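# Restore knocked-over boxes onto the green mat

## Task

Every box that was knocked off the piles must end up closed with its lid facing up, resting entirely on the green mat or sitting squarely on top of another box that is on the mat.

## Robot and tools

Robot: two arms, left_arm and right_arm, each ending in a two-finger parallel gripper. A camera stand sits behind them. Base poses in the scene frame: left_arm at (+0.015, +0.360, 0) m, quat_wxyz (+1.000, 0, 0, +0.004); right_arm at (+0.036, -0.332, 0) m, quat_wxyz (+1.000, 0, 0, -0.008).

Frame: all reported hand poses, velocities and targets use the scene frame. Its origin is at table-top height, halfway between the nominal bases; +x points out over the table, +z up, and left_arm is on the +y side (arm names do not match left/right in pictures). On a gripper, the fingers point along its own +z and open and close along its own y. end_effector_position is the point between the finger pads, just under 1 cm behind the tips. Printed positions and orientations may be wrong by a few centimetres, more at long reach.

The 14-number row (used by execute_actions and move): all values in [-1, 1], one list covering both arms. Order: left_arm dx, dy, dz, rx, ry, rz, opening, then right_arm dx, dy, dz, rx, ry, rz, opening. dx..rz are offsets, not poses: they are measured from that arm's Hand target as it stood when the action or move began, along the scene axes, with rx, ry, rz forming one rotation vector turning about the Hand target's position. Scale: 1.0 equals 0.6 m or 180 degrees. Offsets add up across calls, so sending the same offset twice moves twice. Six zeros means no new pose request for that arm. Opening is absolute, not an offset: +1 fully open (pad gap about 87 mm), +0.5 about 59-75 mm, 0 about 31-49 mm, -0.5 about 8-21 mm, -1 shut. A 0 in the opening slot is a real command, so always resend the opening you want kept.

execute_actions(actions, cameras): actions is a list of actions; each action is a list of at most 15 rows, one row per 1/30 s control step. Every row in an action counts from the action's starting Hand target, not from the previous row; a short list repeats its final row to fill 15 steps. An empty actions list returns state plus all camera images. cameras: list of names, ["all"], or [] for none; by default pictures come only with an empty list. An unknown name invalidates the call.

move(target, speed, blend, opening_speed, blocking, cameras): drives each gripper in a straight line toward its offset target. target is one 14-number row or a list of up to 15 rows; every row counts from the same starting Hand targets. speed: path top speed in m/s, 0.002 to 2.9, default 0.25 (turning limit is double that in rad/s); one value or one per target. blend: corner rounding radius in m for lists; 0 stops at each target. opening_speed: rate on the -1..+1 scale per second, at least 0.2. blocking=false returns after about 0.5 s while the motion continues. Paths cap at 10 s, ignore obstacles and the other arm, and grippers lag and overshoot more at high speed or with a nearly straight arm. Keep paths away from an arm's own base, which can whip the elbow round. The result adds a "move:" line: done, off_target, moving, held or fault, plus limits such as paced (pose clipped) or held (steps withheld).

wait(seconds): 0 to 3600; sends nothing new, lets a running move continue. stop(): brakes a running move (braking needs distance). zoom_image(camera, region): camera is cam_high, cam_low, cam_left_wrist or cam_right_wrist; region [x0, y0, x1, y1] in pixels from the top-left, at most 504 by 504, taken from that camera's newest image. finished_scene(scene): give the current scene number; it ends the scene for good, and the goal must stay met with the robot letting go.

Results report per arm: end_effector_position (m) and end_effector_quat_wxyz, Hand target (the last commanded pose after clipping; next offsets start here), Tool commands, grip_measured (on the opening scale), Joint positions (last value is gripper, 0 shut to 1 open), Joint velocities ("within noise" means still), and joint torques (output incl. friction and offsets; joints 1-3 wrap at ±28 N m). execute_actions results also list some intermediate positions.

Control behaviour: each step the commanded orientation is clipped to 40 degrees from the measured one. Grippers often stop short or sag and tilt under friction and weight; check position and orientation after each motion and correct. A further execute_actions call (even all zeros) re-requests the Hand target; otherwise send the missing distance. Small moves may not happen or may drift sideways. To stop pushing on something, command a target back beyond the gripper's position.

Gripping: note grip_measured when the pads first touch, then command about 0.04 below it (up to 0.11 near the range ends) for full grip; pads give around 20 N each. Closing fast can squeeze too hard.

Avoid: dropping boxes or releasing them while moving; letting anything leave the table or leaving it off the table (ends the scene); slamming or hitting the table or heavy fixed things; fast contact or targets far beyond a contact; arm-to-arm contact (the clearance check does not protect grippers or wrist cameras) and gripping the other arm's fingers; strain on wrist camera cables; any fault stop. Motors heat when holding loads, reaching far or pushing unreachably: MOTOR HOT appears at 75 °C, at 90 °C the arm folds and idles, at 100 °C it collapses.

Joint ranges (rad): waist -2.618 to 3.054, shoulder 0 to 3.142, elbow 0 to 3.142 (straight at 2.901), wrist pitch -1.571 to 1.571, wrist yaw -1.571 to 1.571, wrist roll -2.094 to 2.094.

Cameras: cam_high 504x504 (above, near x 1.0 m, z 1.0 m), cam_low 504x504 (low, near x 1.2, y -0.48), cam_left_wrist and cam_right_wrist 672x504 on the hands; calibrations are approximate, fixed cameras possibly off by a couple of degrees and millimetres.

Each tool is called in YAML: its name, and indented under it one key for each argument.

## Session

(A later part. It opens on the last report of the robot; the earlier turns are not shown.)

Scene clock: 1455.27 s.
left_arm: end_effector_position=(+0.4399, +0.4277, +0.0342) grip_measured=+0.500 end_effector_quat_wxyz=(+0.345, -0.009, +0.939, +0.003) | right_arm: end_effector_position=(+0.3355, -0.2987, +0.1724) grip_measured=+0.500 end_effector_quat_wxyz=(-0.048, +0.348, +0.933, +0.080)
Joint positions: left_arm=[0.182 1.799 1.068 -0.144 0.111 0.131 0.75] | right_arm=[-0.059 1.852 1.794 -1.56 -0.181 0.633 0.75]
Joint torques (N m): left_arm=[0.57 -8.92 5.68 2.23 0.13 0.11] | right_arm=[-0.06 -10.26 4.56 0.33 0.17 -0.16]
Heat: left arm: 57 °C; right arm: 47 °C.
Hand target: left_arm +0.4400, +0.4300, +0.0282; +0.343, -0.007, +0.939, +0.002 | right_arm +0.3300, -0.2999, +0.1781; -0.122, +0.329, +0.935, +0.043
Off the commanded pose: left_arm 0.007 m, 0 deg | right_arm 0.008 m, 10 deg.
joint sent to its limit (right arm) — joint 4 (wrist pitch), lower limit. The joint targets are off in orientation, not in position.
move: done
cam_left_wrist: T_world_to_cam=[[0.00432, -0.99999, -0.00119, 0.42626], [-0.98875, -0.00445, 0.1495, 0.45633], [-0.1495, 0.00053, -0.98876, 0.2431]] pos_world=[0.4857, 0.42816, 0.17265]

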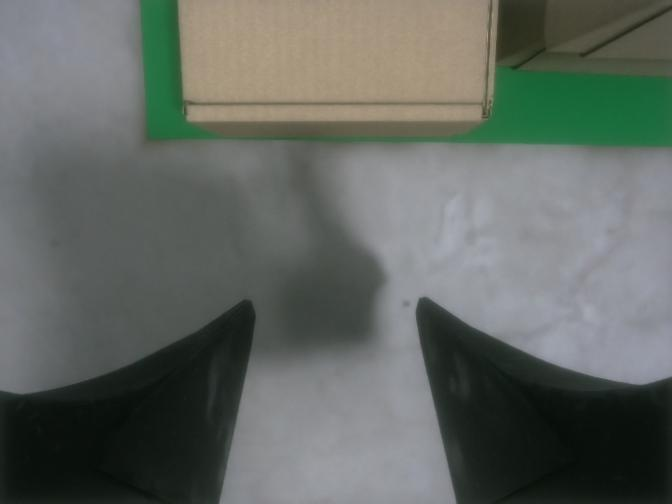

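move:
  target: [0.09,0.003,-0.02,0,0,0,0.5,0,0,0,0,0,0,0.5]
  speed: 0.06
  cameras: ["cam_left_wrist"]

Scene clock: 1460.87 s.
left_arm: end_effector_position=(+0.4895, +0.4342, +0.0199) grip_measured=+0.500 end_effector_quat_wxyz=(+0.347, -0.007, +0.938, +0.002) | right_arm: end_effector_position=(+0.3355, -0.2987, +0.1724) grip_measured=+0.500 end_effector_quat_wxyz=(-0.048, +0.348, +0.933, +0.080)
Joint positions: left_arm=[0.176 1.992 1.267 -0.144 0.111 0.13 0.75] | right_arm=[-0.059 1.852 1.794 -1.56 -0.181 0.633 0.75]
Joint torques (N m): left_arm=[-0.76 -9.88 8.27 2.03 -0.07 -0.06] | right_arm=[-0.17 -10.55 4.62 0.32 0.11 -0.17]
Heat: left arm: 56 °C; right arm: 47 °C.
Hand target: left_arm +0.4940, +0.4318, +0.0160; +0.343, -0.007, +0.939, +0.002 | right_arm +0.3300, -0.2999, +0.1781; -0.122, +0.329, +0.935, +0.043
Off the commanded pose: left_arm 0.006 m, 1 deg | right_arm 0.008 m, 10 deg.
joint sent to its limit (right arm) — joint 4 (wrist pitch), lower limit. The joint targets are off in orientation, not in position.
move: done
cam_left_wrist: T_world_to_cam=[[-0.00098, -1, -0.00146, 0.43512], [-0.98955, 0.00076, 0.14421, 0.50582], [-0.14421, 0.00159, -0.98955, 0.23339]] pos_world=[0.53461, 0.43436, 0.15865]

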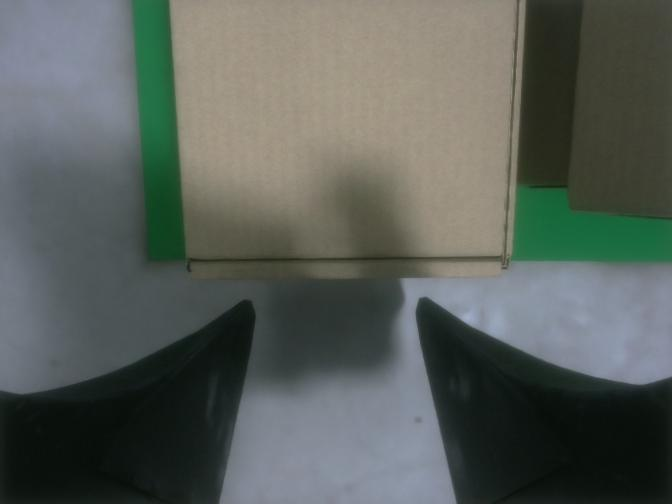

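move:
  target: [0.02,-0.003,0,0,0,0,0.5,0,0,0,0,0,0,0.5]
  speed: 0.04
  cameras: ["cam_left_wrist"]

Scene clock: 1465.27 s.
left_arm: end_effector_position=(+0.5017, +0.4321, +0.0208) grip_measured=+0.500 end_effector_quat_wxyz=(+0.348, -0.006, +0.938, +0.001) | right_arm: end_effector_position=(+0.3355, -0.2987, +0.1724) grip_measured=+0.500 end_effector_quat_wxyz=(-0.048, +0.348, +0.933, +0.080)
Joint positions: left_arm=[0.167 2.029 1.325 -0.163 0.108 0.123 0.75] | right_arm=[-0.059 1.852 1.794 -1.56 -0.181 0.633 0.75]
Joint torques (N m): left_arm=[-0.87 -10.36 8.44 1.94 -0.04 -0.09] | right_arm=[-0.61 -10.37 4.67 0.2 0.12 -0.16]
Heat: left arm: 55 °C; right arm: 47 °C.
Hand target: left_arm +0.5059, +0.4300, +0.0159; +0.343, -0.007, +0.939, +0.002 | right_arm +0.3300, -0.2999, +0.1781; -0.122, +0.329, +0.935, +0.043
Off the commanded pose: left_arm 0.007 m, 1 deg | right_arm 0.008 m, 10 deg.
joint sent to its limit (right arm) — joint 4 (wrist pitch), lower limit. The joint targets are off in orientation, not in position.
move: done
cam_left_wrist: T_world_to_cam=[[-0.00284, -1, 0.00094, 0.43386], [-0.98976, 0.00294, 0.14271, 0.51688], [-0.14271, -0.00053, -0.98976, 0.23613]] pos_world=[0.54651, 0.43246, 0.15954]

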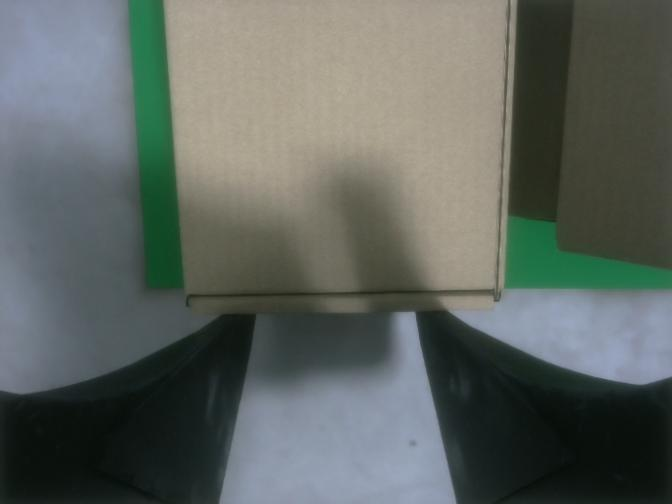

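move:
  target: [0.022,0,0,0,0,0,0.5,0,0,0,0,0,0,0.5]
  speed: 0.04
  cameras: ["cam_left_wrist"]

Scene clock: 1468.37 s.
left_arm: end_effector_position=(+0.5149, +0.4333, +0.0215) grip_measured=+0.500 end_effector_quat_wxyz=(+0.348, -0.007, +0.937, +0.001) | right_arm: end_effector_position=(+0.3355, -0.2987, +0.1724) grip_measured=+0.500 end_effector_quat_wxyz=(-0.048, +0.348, +0.933, +0.080)
Joint positions: left_arm=[0.164 2.073 1.394 -0.187 0.105 0.119 0.75] | right_arm=[-0.059 1.852 1.794 -1.56 -0.181 0.633 0.75]
Joint torques (N m): left_arm=[-1.01 -10.67 8.61 2.06 -0.09 -0.06] | right_arm=[-0.27 -10.26 4.45 0.22 0.11 -0.21]
Heat: left arm: 55 °C; right arm: 47 °C.
Hand target: left_arm +0.5192, +0.4300, +0.0160; +0.343, -0.007, +0.939, +0.002 | right_arm +0.3300, -0.2999, +0.1781; -0.122, +0.329, +0.935, +0.043
Off the commanded pose: left_arm 0.008 m, 1 deg | right_arm 0.008 m, 10 deg.
joint sent to its limit (right arm) — joint 4 (wrist pitch), lower limit. The joint targets are off in orientation, not in position.
move: done
cam_left_wrist: T_world_to_cam=[[-0.00103, -1, 0.00087, 0.43419], [-0.98992, 0.00114, 0.1416, 0.53089], [-0.14161, -0.00071, -0.98992, 0.23819]] pos_world=[0.55971, 0.43376, 0.16024]

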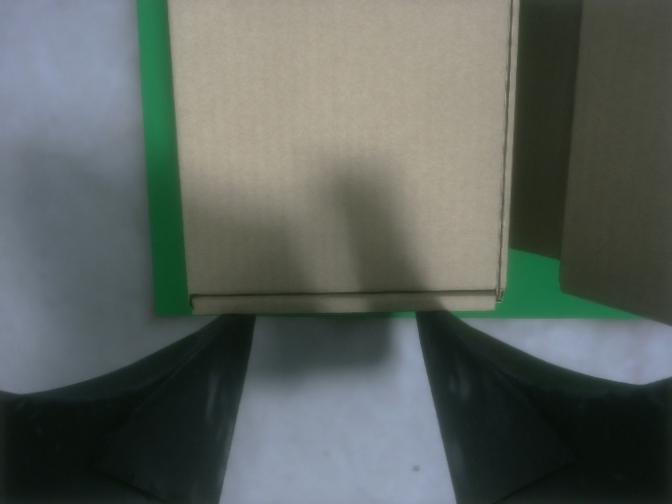

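move:
  target:
    - [-0.09,0,0,0,0,0,0.5,0,0,0,0,0,0,0.5]
    - [-0.09,-0.2,0.077,0,0,0,0.5,0,0,0,0,0,0,0.5]
    - [-0.01,-0.203,0.077,0,0,0,0.5,0,0,0,0,0,0,0.5]
  speed: 0.1
  blend: [0.01,0,0]
  cameras: ["cam_left_wrist"]

Scene clock: 1485.13 s.
left_arm: end_effector_position=(+0.5085, +0.3039, +0.0651) grip_measured=+0.500 end_effector_quat_wxyz=(+0.346, -0.003, +0.938, -0.002) | right_arm: end_effector_position=(+0.3355, -0.2987, +0.1724) grip_measured=+0.500 end_effector_quat_wxyz=(-0.048, +0.348, +0.933, +0.080)
Joint positions: left_arm=[-0.142 1.984 1.449 -0.334 -0.084 -0.109 0.75] | right_arm=[-0.059 1.852 1.794 -1.56 -0.181 0.633 0.75]
Joint torques (N m): left_arm=[0.62 -10.61 8.77 1.96 -0.11 0] | right_arm=[-0.32 -10.45 4.57 0.3 0.06 -0.19]
Heat: left arm: 56 °C; right arm: 47 °C.
Hand target: left_arm +0.5131, +0.3081, +0.0623; +0.343, -0.007, +0.939, +0.002 | right_arm +0.3300, -0.2999, +0.1781; -0.122, +0.329, +0.935, +0.043
Off the commanded pose: left_arm 0.007 m, 1 deg | right_arm 0.008 m, 10 deg.
joint sent to its limit (right arm) — joint 4 (wrist pitch), lower limit. The joint targets are off in orientation, not in position.
move: done
cam_left_wrist: T_world_to_cam=[[-0.01063, -0.99993, 0.00481, 0.30945], [-0.98909, 0.01122, 0.14687, 0.51455], [-0.14692, -0.0032, -0.98914, 0.28379]] pos_world=[0.55392, 0.30456, 0.20364]

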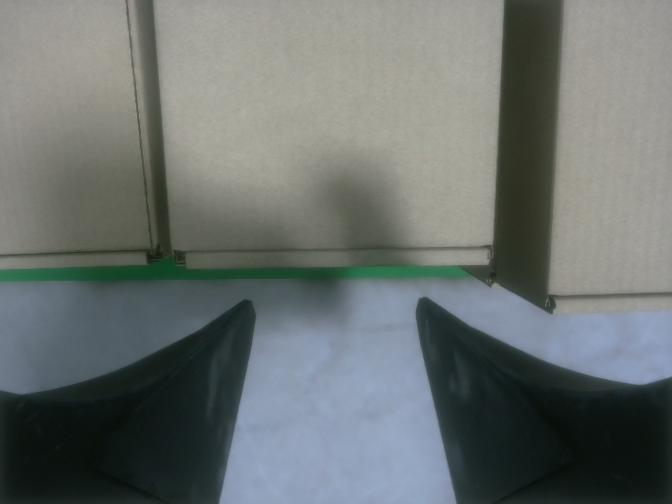

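move:
  target: [0.035,0,0,0,0,0,0.5,0,0,0,0,0,0,0.5]
  speed: 0.04
  cameras: ["cam_left_wrist"]

Scene clock: 1489.27 s.
left_arm: end_effector_position=(+0.5299, +0.3039, +0.0675) grip_measured=+0.500 end_effector_quat_wxyz=(+0.348, -0.006, +0.937, -0.002) | right_arm: end_effector_position=(+0.3355, -0.2987, +0.1724) grip_measured=+0.500 end_effector_quat_wxyz=(-0.048, +0.348, +0.933, +0.080)
Joint positions: left_arm=[-0.137 2.057 1.565 -0.371 -0.084 -0.109 0.75] | right_arm=[-0.059 1.852 1.794 -1.56 -0.181 0.633 0.75]
Joint torques (N m): left_arm=[0.91 -11.04 8.85 2.04 -0.11 0.01] | right_arm=[-0.32 -10.14 4.46 0.3 0.11 -0.23]
Heat: left arm: 56 °C; right arm: 47 °C.
Hand target: left_arm +0.5342, +0.3083, +0.0623; +0.343, -0.007, +0.939, +0.002 | right_arm +0.3300, -0.2999, +0.1781; -0.122, +0.329, +0.935, +0.043
Off the commanded pose: left_arm 0.008 m, 1 deg | right_arm 0.008 m, 10 deg.
joint sent to its limit (right arm) — joint 4 (wrist pitch), lower limit. The joint targets are off in orientation, not in position.
move: done
cam_left_wrist: T_world_to_cam=[[-0.00538, -0.99997, 0.00548, 0.30671], [-0.98985, 0.00611, 0.14199, 0.53773], [-0.14202, -0.00466, -0.98985, 0.28728]] pos_world=[0.57472, 0.30476, 0.20634]

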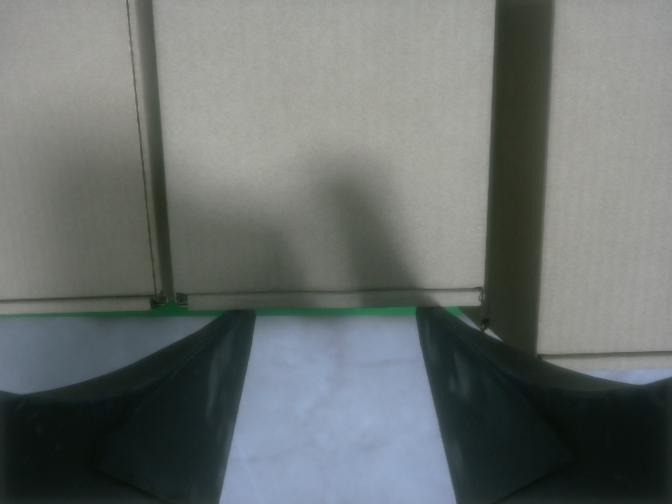

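move:
  target:
    - [-0.05,0,0,0,0,0,0.5,0,0,0,0,0,0,0.5]
    - [-0.15,-0.03,0.17,0,0,0,0.5,0,0,0,0,0,0,0.5]
  speed: 0.15
  blend: [0.01,0]
  cameras: ["cam_high","cam_low","cam_left_wrist"]

zoom_image:
  camera: "cam_high"
  region: [285, 290, 495, 420]

zoom_image:
  camera: "cam_low"
  region: [265, 235, 405, 285]

Scene clock: 1495.27 s.
left_arm: end_effector_position=(+0.4433, +0.2920, +0.1480) grip_measured=+0.500 end_effector_quat_wxyz=(+0.327, -0.004, +0.945, +0.003) | right_arm: end_effector_position=(+0.3355, -0.2987, +0.1724) grip_measured=+0.500 end_effector_quat_wxyz=(-0.048, +0.348, +0.933, +0.080)
Joint positions: left_arm=[-0.201 1.731 1.476 -0.66 -0.126 -0.159 0.75] | right_arm=[-0.059 1.852 1.794 -1.56 -0.181 0.633 0.75]
Joint torques (N m): left_arm=[-0.79 -12.48 8.68 1.95 -0.19 -0.03] | right_arm=[-0.12 -10.25 4.56 0.28 0.09 -0.13]
Heat: left arm: 56 °C; right arm: 48 °C.
Hand target: left_arm +0.4442, +0.2901, +0.1643; +0.343, -0.007, +0.939, +0.002 | right_arm +0.3300, -0.2999, +0.1781; -0.122, +0.329, +0.935, +0.043
Off the commanded pose: left_arm 0.016 m, 2 deg | right_arm 0.008 m, 10 deg.
joint sent to its limit (right arm) — joint 4 (wrist pitch), lower limit. The joint targets are off in orientation, not in position.
move: off_target (left_arm)
cam_left_wrist: T_world_to_cam=[[-0.00537, -0.99998, -0.00321, 0.29523], [-0.98237, 0.00468, 0.18689, 0.43108], [-0.18687, 0.00416, -0.98238, 0.37075]] pos_world=[0.49435, 0.29167, 0.2846]

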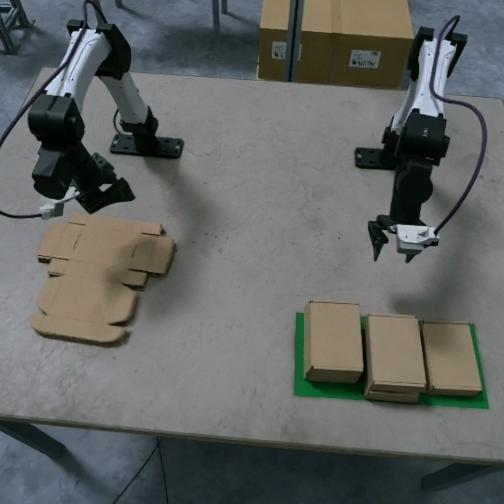

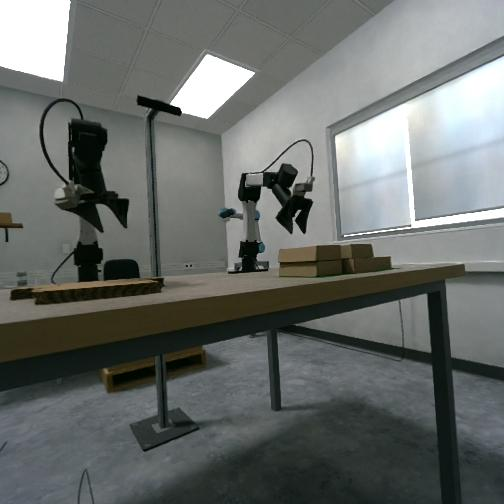

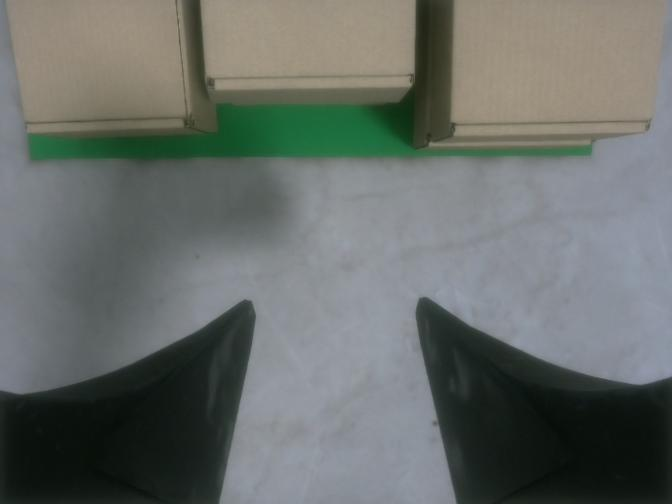

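Scaled by 2.400 from the camera's image (finer frame: 720x720).

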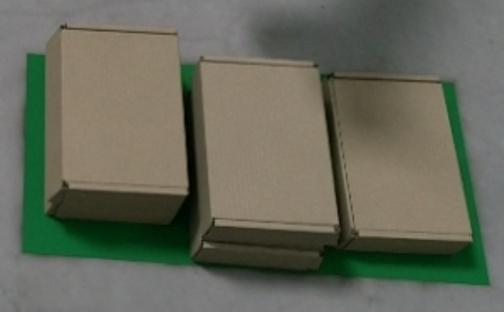

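Scaled by 3.600 from the camera's image (finer frame: 720x720).

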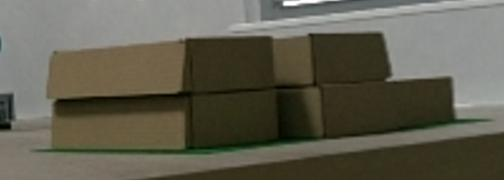

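zoom_image:
  camera: "cam_high"
  region: [350, 370, 440, 415]

zoom_image:
  camera: "cam_low"
  region: [335, 250, 400, 282]

Scaled by 5.600 from the camera's image (finer frame: 720x720).

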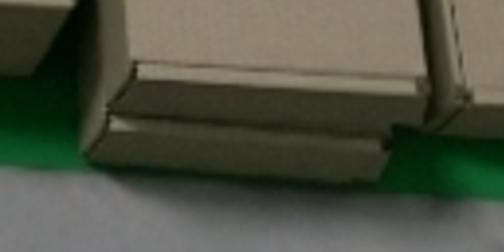

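Scaled by 7.754 from the camera's image (finer frame: 720x720).

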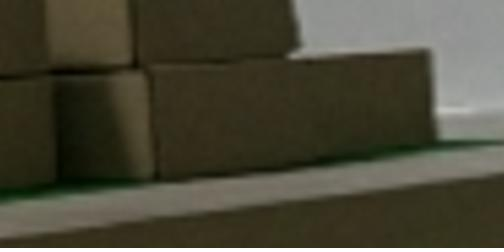

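move:
  target:
    - [0.2847,0.0248,-0.02,0,0,0,0.7,0,0,0,0,0,0,0.5]
    - [0.2847,0.0248,-0.085,0,0,0,0.7,0,0,0,0,0,0,0.5]
  speed: 0.12
  cameras: ["cam_left_wrist"]

Scene clock: 1507.83 s.
left_arm: end_effector_position=(+0.6142, +0.3016, +0.0932) grip_measured=+0.700 end_effector_quat_wxyz=(+0.325, -0.008, +0.946, +0.005) | right_arm: end_effector_position=(+0.3355, -0.2987, +0.1724) grip_measured=+0.500 end_effector_quat_wxyz=(-0.048, +0.348, +0.933, +0.080)
Joint positions: left_arm=[-0.123 2.524 2.481 -0.871 -0.084 -0.103 0.85] | right_arm=[-0.059 1.852 1.794 -1.56 -0.181 0.633 0.75]
Joint torques (N m): left_arm=[0.53 -20.96 5.59 2.15 -0.03 0.11] | right_arm=[-0.43 -10.29 4.66 0.23 0.14 -0.17]
Heat: left arm: 57 °C; right arm: 48 °C.
Hand target: left_arm +0.6150, +0.3052, +0.1132; +0.343, -0.007, +0.939, +0.002 | right_arm +0.3300, -0.2999, +0.1781; -0.122, +0.329, +0.935, +0.043
Off the commanded pose: left_arm 0.020 m, 2 deg | right_arm 0.008 m, 10 deg.
elbow stopped short (left arm): the move would have taken joint 3 (elbow) straighter than the controller allows.
joint sent to its limit (right arm) — joint 4 (wrist pitch), lower limit. The joint targets are off in orientation, not in position.
move: off_target (left_arm)
cam_left_wrist: T_world_to_cam=[[0.00365, -0.99998, -0.00441, 0.30024], [-0.98167, -0.00442, 0.19056, 0.6111], [-0.19058, 0.00363, -0.98167, 0.35127]] pos_world=[0.66574, 0.30166, 0.2297]

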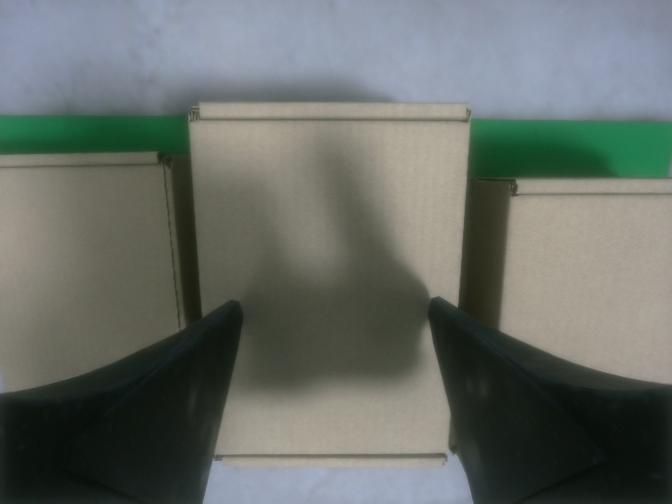

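move:
  target:
    - [-0.02,0,-0.067,0,0,0,0.7,0,0,0,0,0,0,0.5]
  speed: 0.05
  cameras: ["cam_left_wrist","cam_high"]

zoom_image:
  camera: "cam_high"
  region: [350, 370, 440, 415]

Scene clock: 1511.97 s.
left_arm: end_effector_position=(+0.6160, +0.3014, +0.0899) grip_measured=+0.700 end_effector_quat_wxyz=(+0.372, -0.010, +0.928, -0.001) | right_arm: end_effector_position=(+0.3355, -0.2987, +0.1724) grip_measured=+0.500 end_effector_quat_wxyz=(-0.048, +0.348, +0.933, +0.080)
Joint positions: left_arm=[-0.123 2.376 2.146 -0.583 -0.084 -0.102 0.85] | right_arm=[-0.059 1.852 1.794 -1.56 -0.181 0.633 0.75]
Joint torques (N m): left_arm=[0.5 -15.9 4.62 1.83 0.02 0.07] | right_arm=[-0.02 -10.41 4.66 0.24 0.1 -0.13]
Heat: left arm: 59 °C; right arm: 48 °C.
Hand target: left_arm +0.6031, +0.3052, +0.0730; +0.343, -0.007, +0.939, +0.002 | right_arm +0.3300, -0.2999, +0.1781; -0.122, +0.329, +0.935, +0.043
Off the commanded pose: left_arm 0.022 m, 4 deg | right_arm 0.008 m, 10 deg.
joint sent to its limit (right arm) — joint 4 (wrist pitch), lower limit. The joint targets are off in orientation, not in position.
move: off_target (left_arm)
cam_left_wrist: T_world_to_cam=[[0.00297, -0.99997, 0.00704, 0.29937], [-0.99586, -0.00232, 0.09087, 0.63061], [-0.09085, -0.00728, -0.99584, 0.29141]] pos_world=[0.65359, 0.30295, 0.23078]
Images, in order (width x height): cam_high 504x504, cam_left_wrist 672x504.

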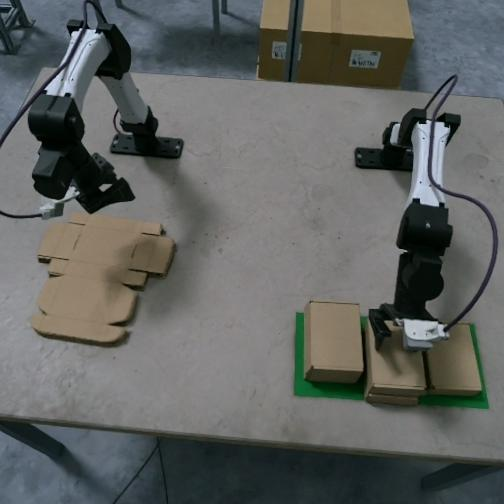

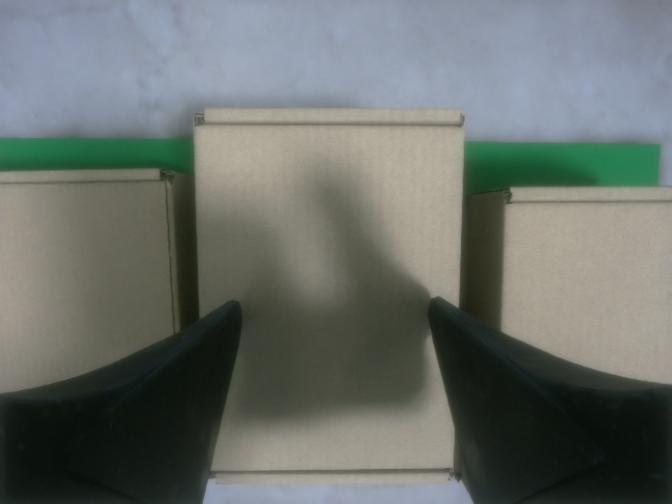

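Scaled by 5.600 from the camera's image (finer frame: 720x720).

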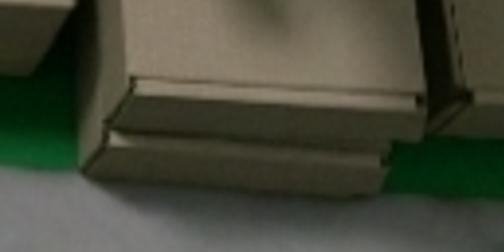

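move:
  target:
    - [-0.03,0,0.005,0,0,0,0.7,0,0,0,0,0,0,0.5]
  speed: 0.05
  cameras: ["cam_left_wrist","cam_high"]

zoom_image:
  camera: "cam_high"
  region: [350, 370, 440, 415]

Scene clock: 1516.13 s.
left_arm: end_effector_position=(+0.6071, +0.3025, +0.0902) grip_measured=+0.700 end_effector_quat_wxyz=(+0.383, -0.011, +0.924, -0.003) | right_arm: end_effector_position=(+0.3355, -0.2987, +0.1724) grip_measured=+0.500 end_effector_quat_wxyz=(-0.048, +0.348, +0.933, +0.080)
Joint positions: left_arm=[-0.123 2.303 2.009 -0.493 -0.084 -0.102 0.85] | right_arm=[-0.059 1.852 1.794 -1.56 -0.181 0.633 0.75]
Joint torques (N m): left_arm=[0.24 -17.09 4.22 1.39 -0.03 -0.01] | right_arm=[-0.51 -10.25 4.72 0.3 0.15 -0.12]
Heat: left arm: 61 °C; right arm: 48 °C.
Hand target: left_arm +0.5851, +0.3052, +0.0761; +0.343, -0.007, +0.939, +0.002 | right_arm +0.3300, -0.2999, +0.1781; -0.122, +0.329, +0.935, +0.043
Off the commanded pose: left_arm 0.026 m, 5 deg | right_arm 0.008 m, 10 deg.
joint sent to its limit (right arm) — joint 4 (wrist pitch), lower limit. The joint targets are off in orientation, not in position.
move: off_target (left_arm)
cam_left_wrist: T_world_to_cam=[[0.0028, -0.99995, 0.00982, 0.30025], [-0.99777, -0.00214, 0.06666, 0.62499], [-0.06664, -0.00999, -0.99773, 0.2772]] pos_world=[0.64122, 0.30434, 0.23196]
Images, in order (width x height): cam_high 504x504, cam_left_wrist 672x504.

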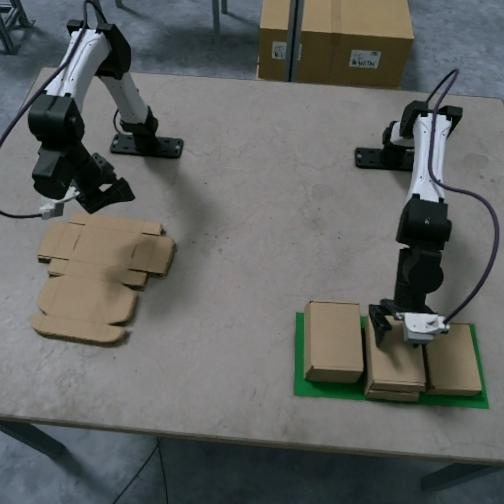

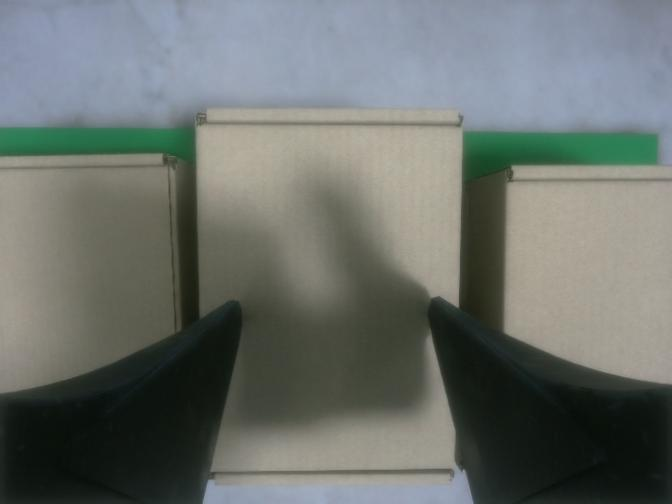

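Scaled by 5.600 from the camera's image (finer frame: 720x720).

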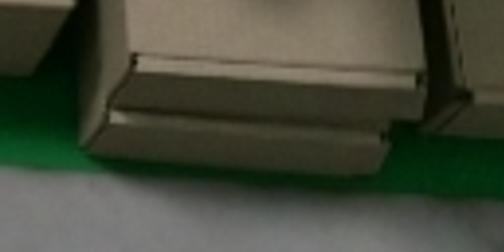

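move:
  target:
    - [-0.01,0,0,0,0,0,0.7,0,0,0,0,0,0,0.5]
  speed: 0.05
  cameras: ["cam_left_wrist","cam_high"]

zoom_image:
  camera: "cam_high"
  region: [350, 370, 440, 415]

Scene clock: 1521.63 s.
left_arm: end_effector_position=(+0.6016, +0.3031, +0.0900) grip_measured=+0.700 end_effector_quat_wxyz=(+0.384, -0.011, +0.923, -0.003) | right_arm: end_effector_position=(+0.3355, -0.2987, +0.1724) grip_measured=+0.500 end_effector_quat_wxyz=(-0.048, +0.348, +0.933, +0.080)
Joint positions: left_arm=[-0.123 2.276 1.962 -0.472 -0.084 -0.102 0.85] | right_arm=[-0.059 1.852 1.794 -1.56 -0.181 0.633 0.75]
Joint torques (N m): left_arm=[-0.17 -16.92 4.52 1.41 -0.06 0.05] | right_arm=[-0.49 -10.29 4.71 0.28 0.14 -0.21]
Heat: left arm: 63 °C; right arm: 48 °C.
Hand target: left_arm +0.5790, +0.3052, +0.0759; +0.343, -0.007, +0.939, +0.002 | right_arm +0.3300, -0.2999, +0.1781; -0.122, +0.329, +0.935, +0.043
Off the commanded pose: left_arm 0.027 m, 5 deg | right_arm 0.008 m, 10 deg.
joint sent to its limit (right arm) — joint 4 (wrist pitch), lower limit. The joint targets are off in orientation, not in position.
move: off_target (left_arm)
cam_left_wrist: T_world_to_cam=[[0.0028, -0.99995, 0.00992, 0.30094], [-0.99782, -0.00214, 0.06596, 0.6196], [-0.06593, -0.01009, -0.99777, 0.27632]] pos_world=[0.63563, 0.30504, 0.23186]
Images, in order (width x height): cam_high 504x504, cam_left_wrist 672x504.

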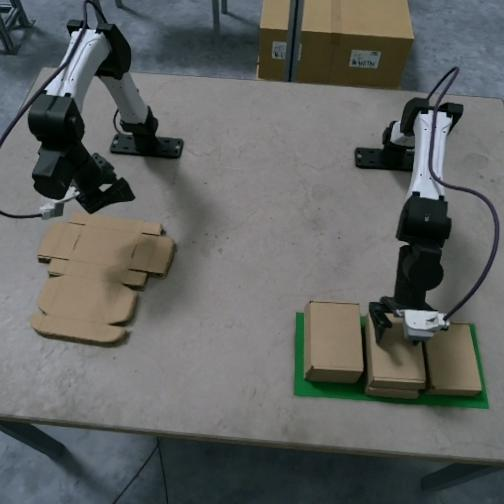

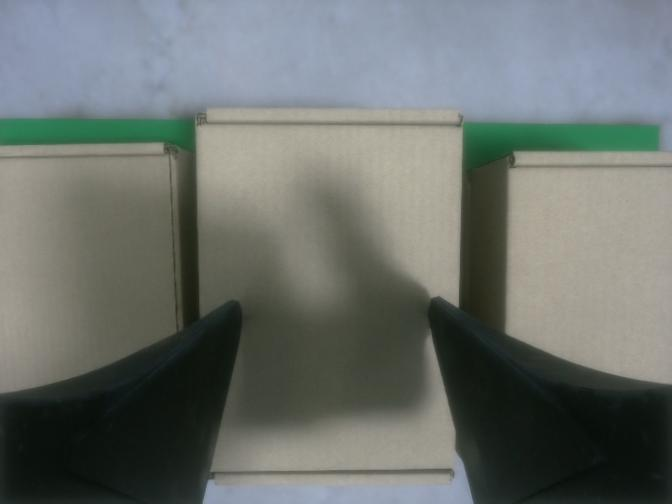

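Scaled by 5.600 from the camera's image (finer frame: 720x720).

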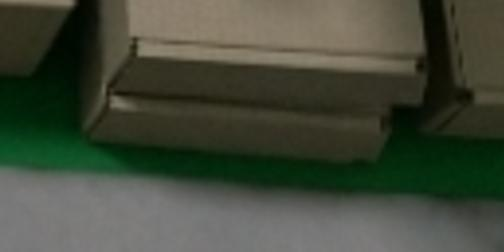

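move:
  target:
    - [0.03,-0.002,0.02,0,0,0,0.7,0,0,0,0,0,0,0.5]
    - [0.03,-0.002,0.12,0,0,0,0.7,0,0,0,0,0,0,0.5]
    - [-0.22,-0.03,0.14,0,0,0,0.7,0,0,0,0,0,0,0.5]
  speed: 0.1
  cameras: ["cam_high","cam_low","cam_left_wrist"]

zoom_image:
  camera: "cam_high"
  region: [285, 290, 495, 420]

zoom_image:
  camera: "cam_low"
  region: [265, 235, 405, 285]

zoom_image:
  camera: "cam_left_wrist"
  region: [0, 60, 672, 200]

Scene clock: 1531.63 s.
left_arm: end_effector_position=(+0.4481, +0.2884, +0.1491) grip_measured=+0.700 end_effector_quat_wxyz=(+0.327, -0.004, +0.945, +0.003) | right_arm: end_effector_position=(+0.3355, -0.2987, +0.1724) grip_measured=+0.500 end_effector_quat_wxyz=(-0.048, +0.348, +0.933, +0.080)
Joint positions: left_arm=[-0.208 1.753 1.506 -0.67 -0.13 -0.164 0.85] | right_arm=[-0.059 1.852 1.794 -1.56 -0.181 0.633 0.75]
Joint torques (N m): left_arm=[-0.9 -13.46 6.01 2.15 -0.22 -0.03] | right_arm=[-0.12 -10.39 4.41 0.34 0.08 -0.14]
Heat: left arm: 64 °C; right arm: 48 °C.
Hand target: left_arm +0.4470, +0.2871, +0.1601; +0.343, -0.007, +0.939, +0.002 | right_arm +0.3300, -0.2999, +0.1781; -0.122, +0.329, +0.935, +0.043
Off the commanded pose: left_arm 0.011 m, 2 deg | right_arm 0.008 m, 10 deg.
joint sent to its limit (right arm) — joint 4 (wrist pitch), lower limit. The joint targets are off in orientation, not in position.
move: off_target (left_arm)
cam_left_wrist: T_world_to_cam=[[-0.00602, -0.99998, -0.00338, 0.29204], [-0.98227, 0.00528, 0.18739, 0.43534], [-0.18737, 0.00445, -0.98228, 0.3729]] pos_world=[0.49925, 0.28807, 0.2857]

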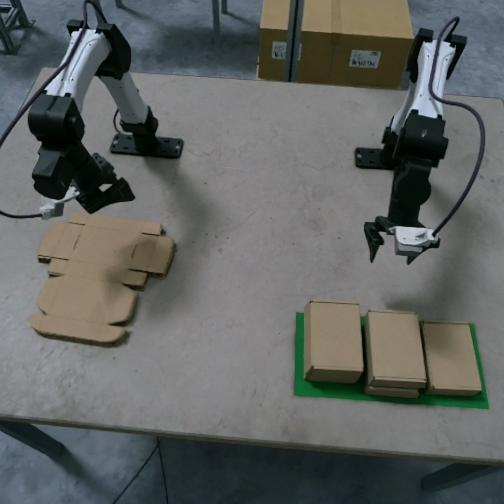

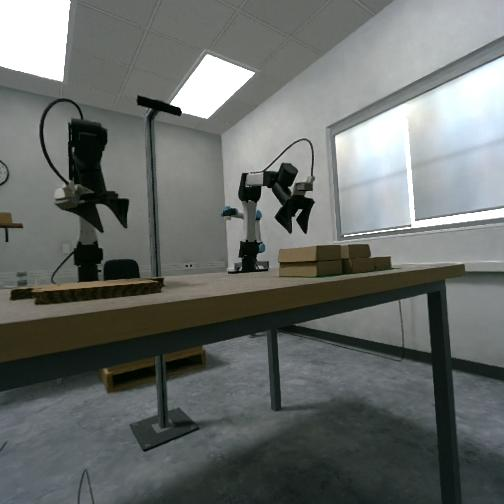

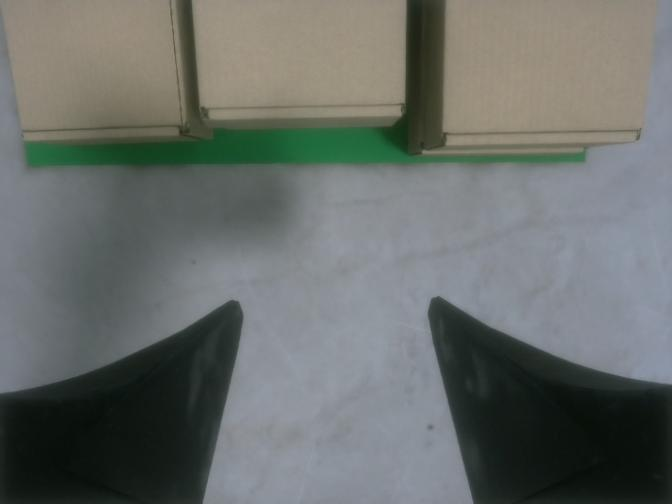

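Scaled by 2.400 from the camera's image (finer frame: 720x720).

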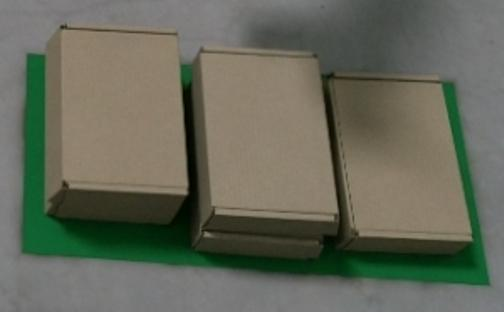

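Scaled by 3.600 from the camera's image (finer frame: 720x720).

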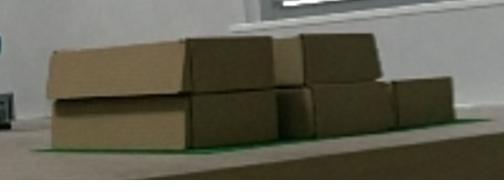

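Region (0, 60, 672, 200) is 672x140 pixels. A region can be at most 504 by 504 pixels.

finished_scene:
  scene: 1

The scene is finished: the task was done.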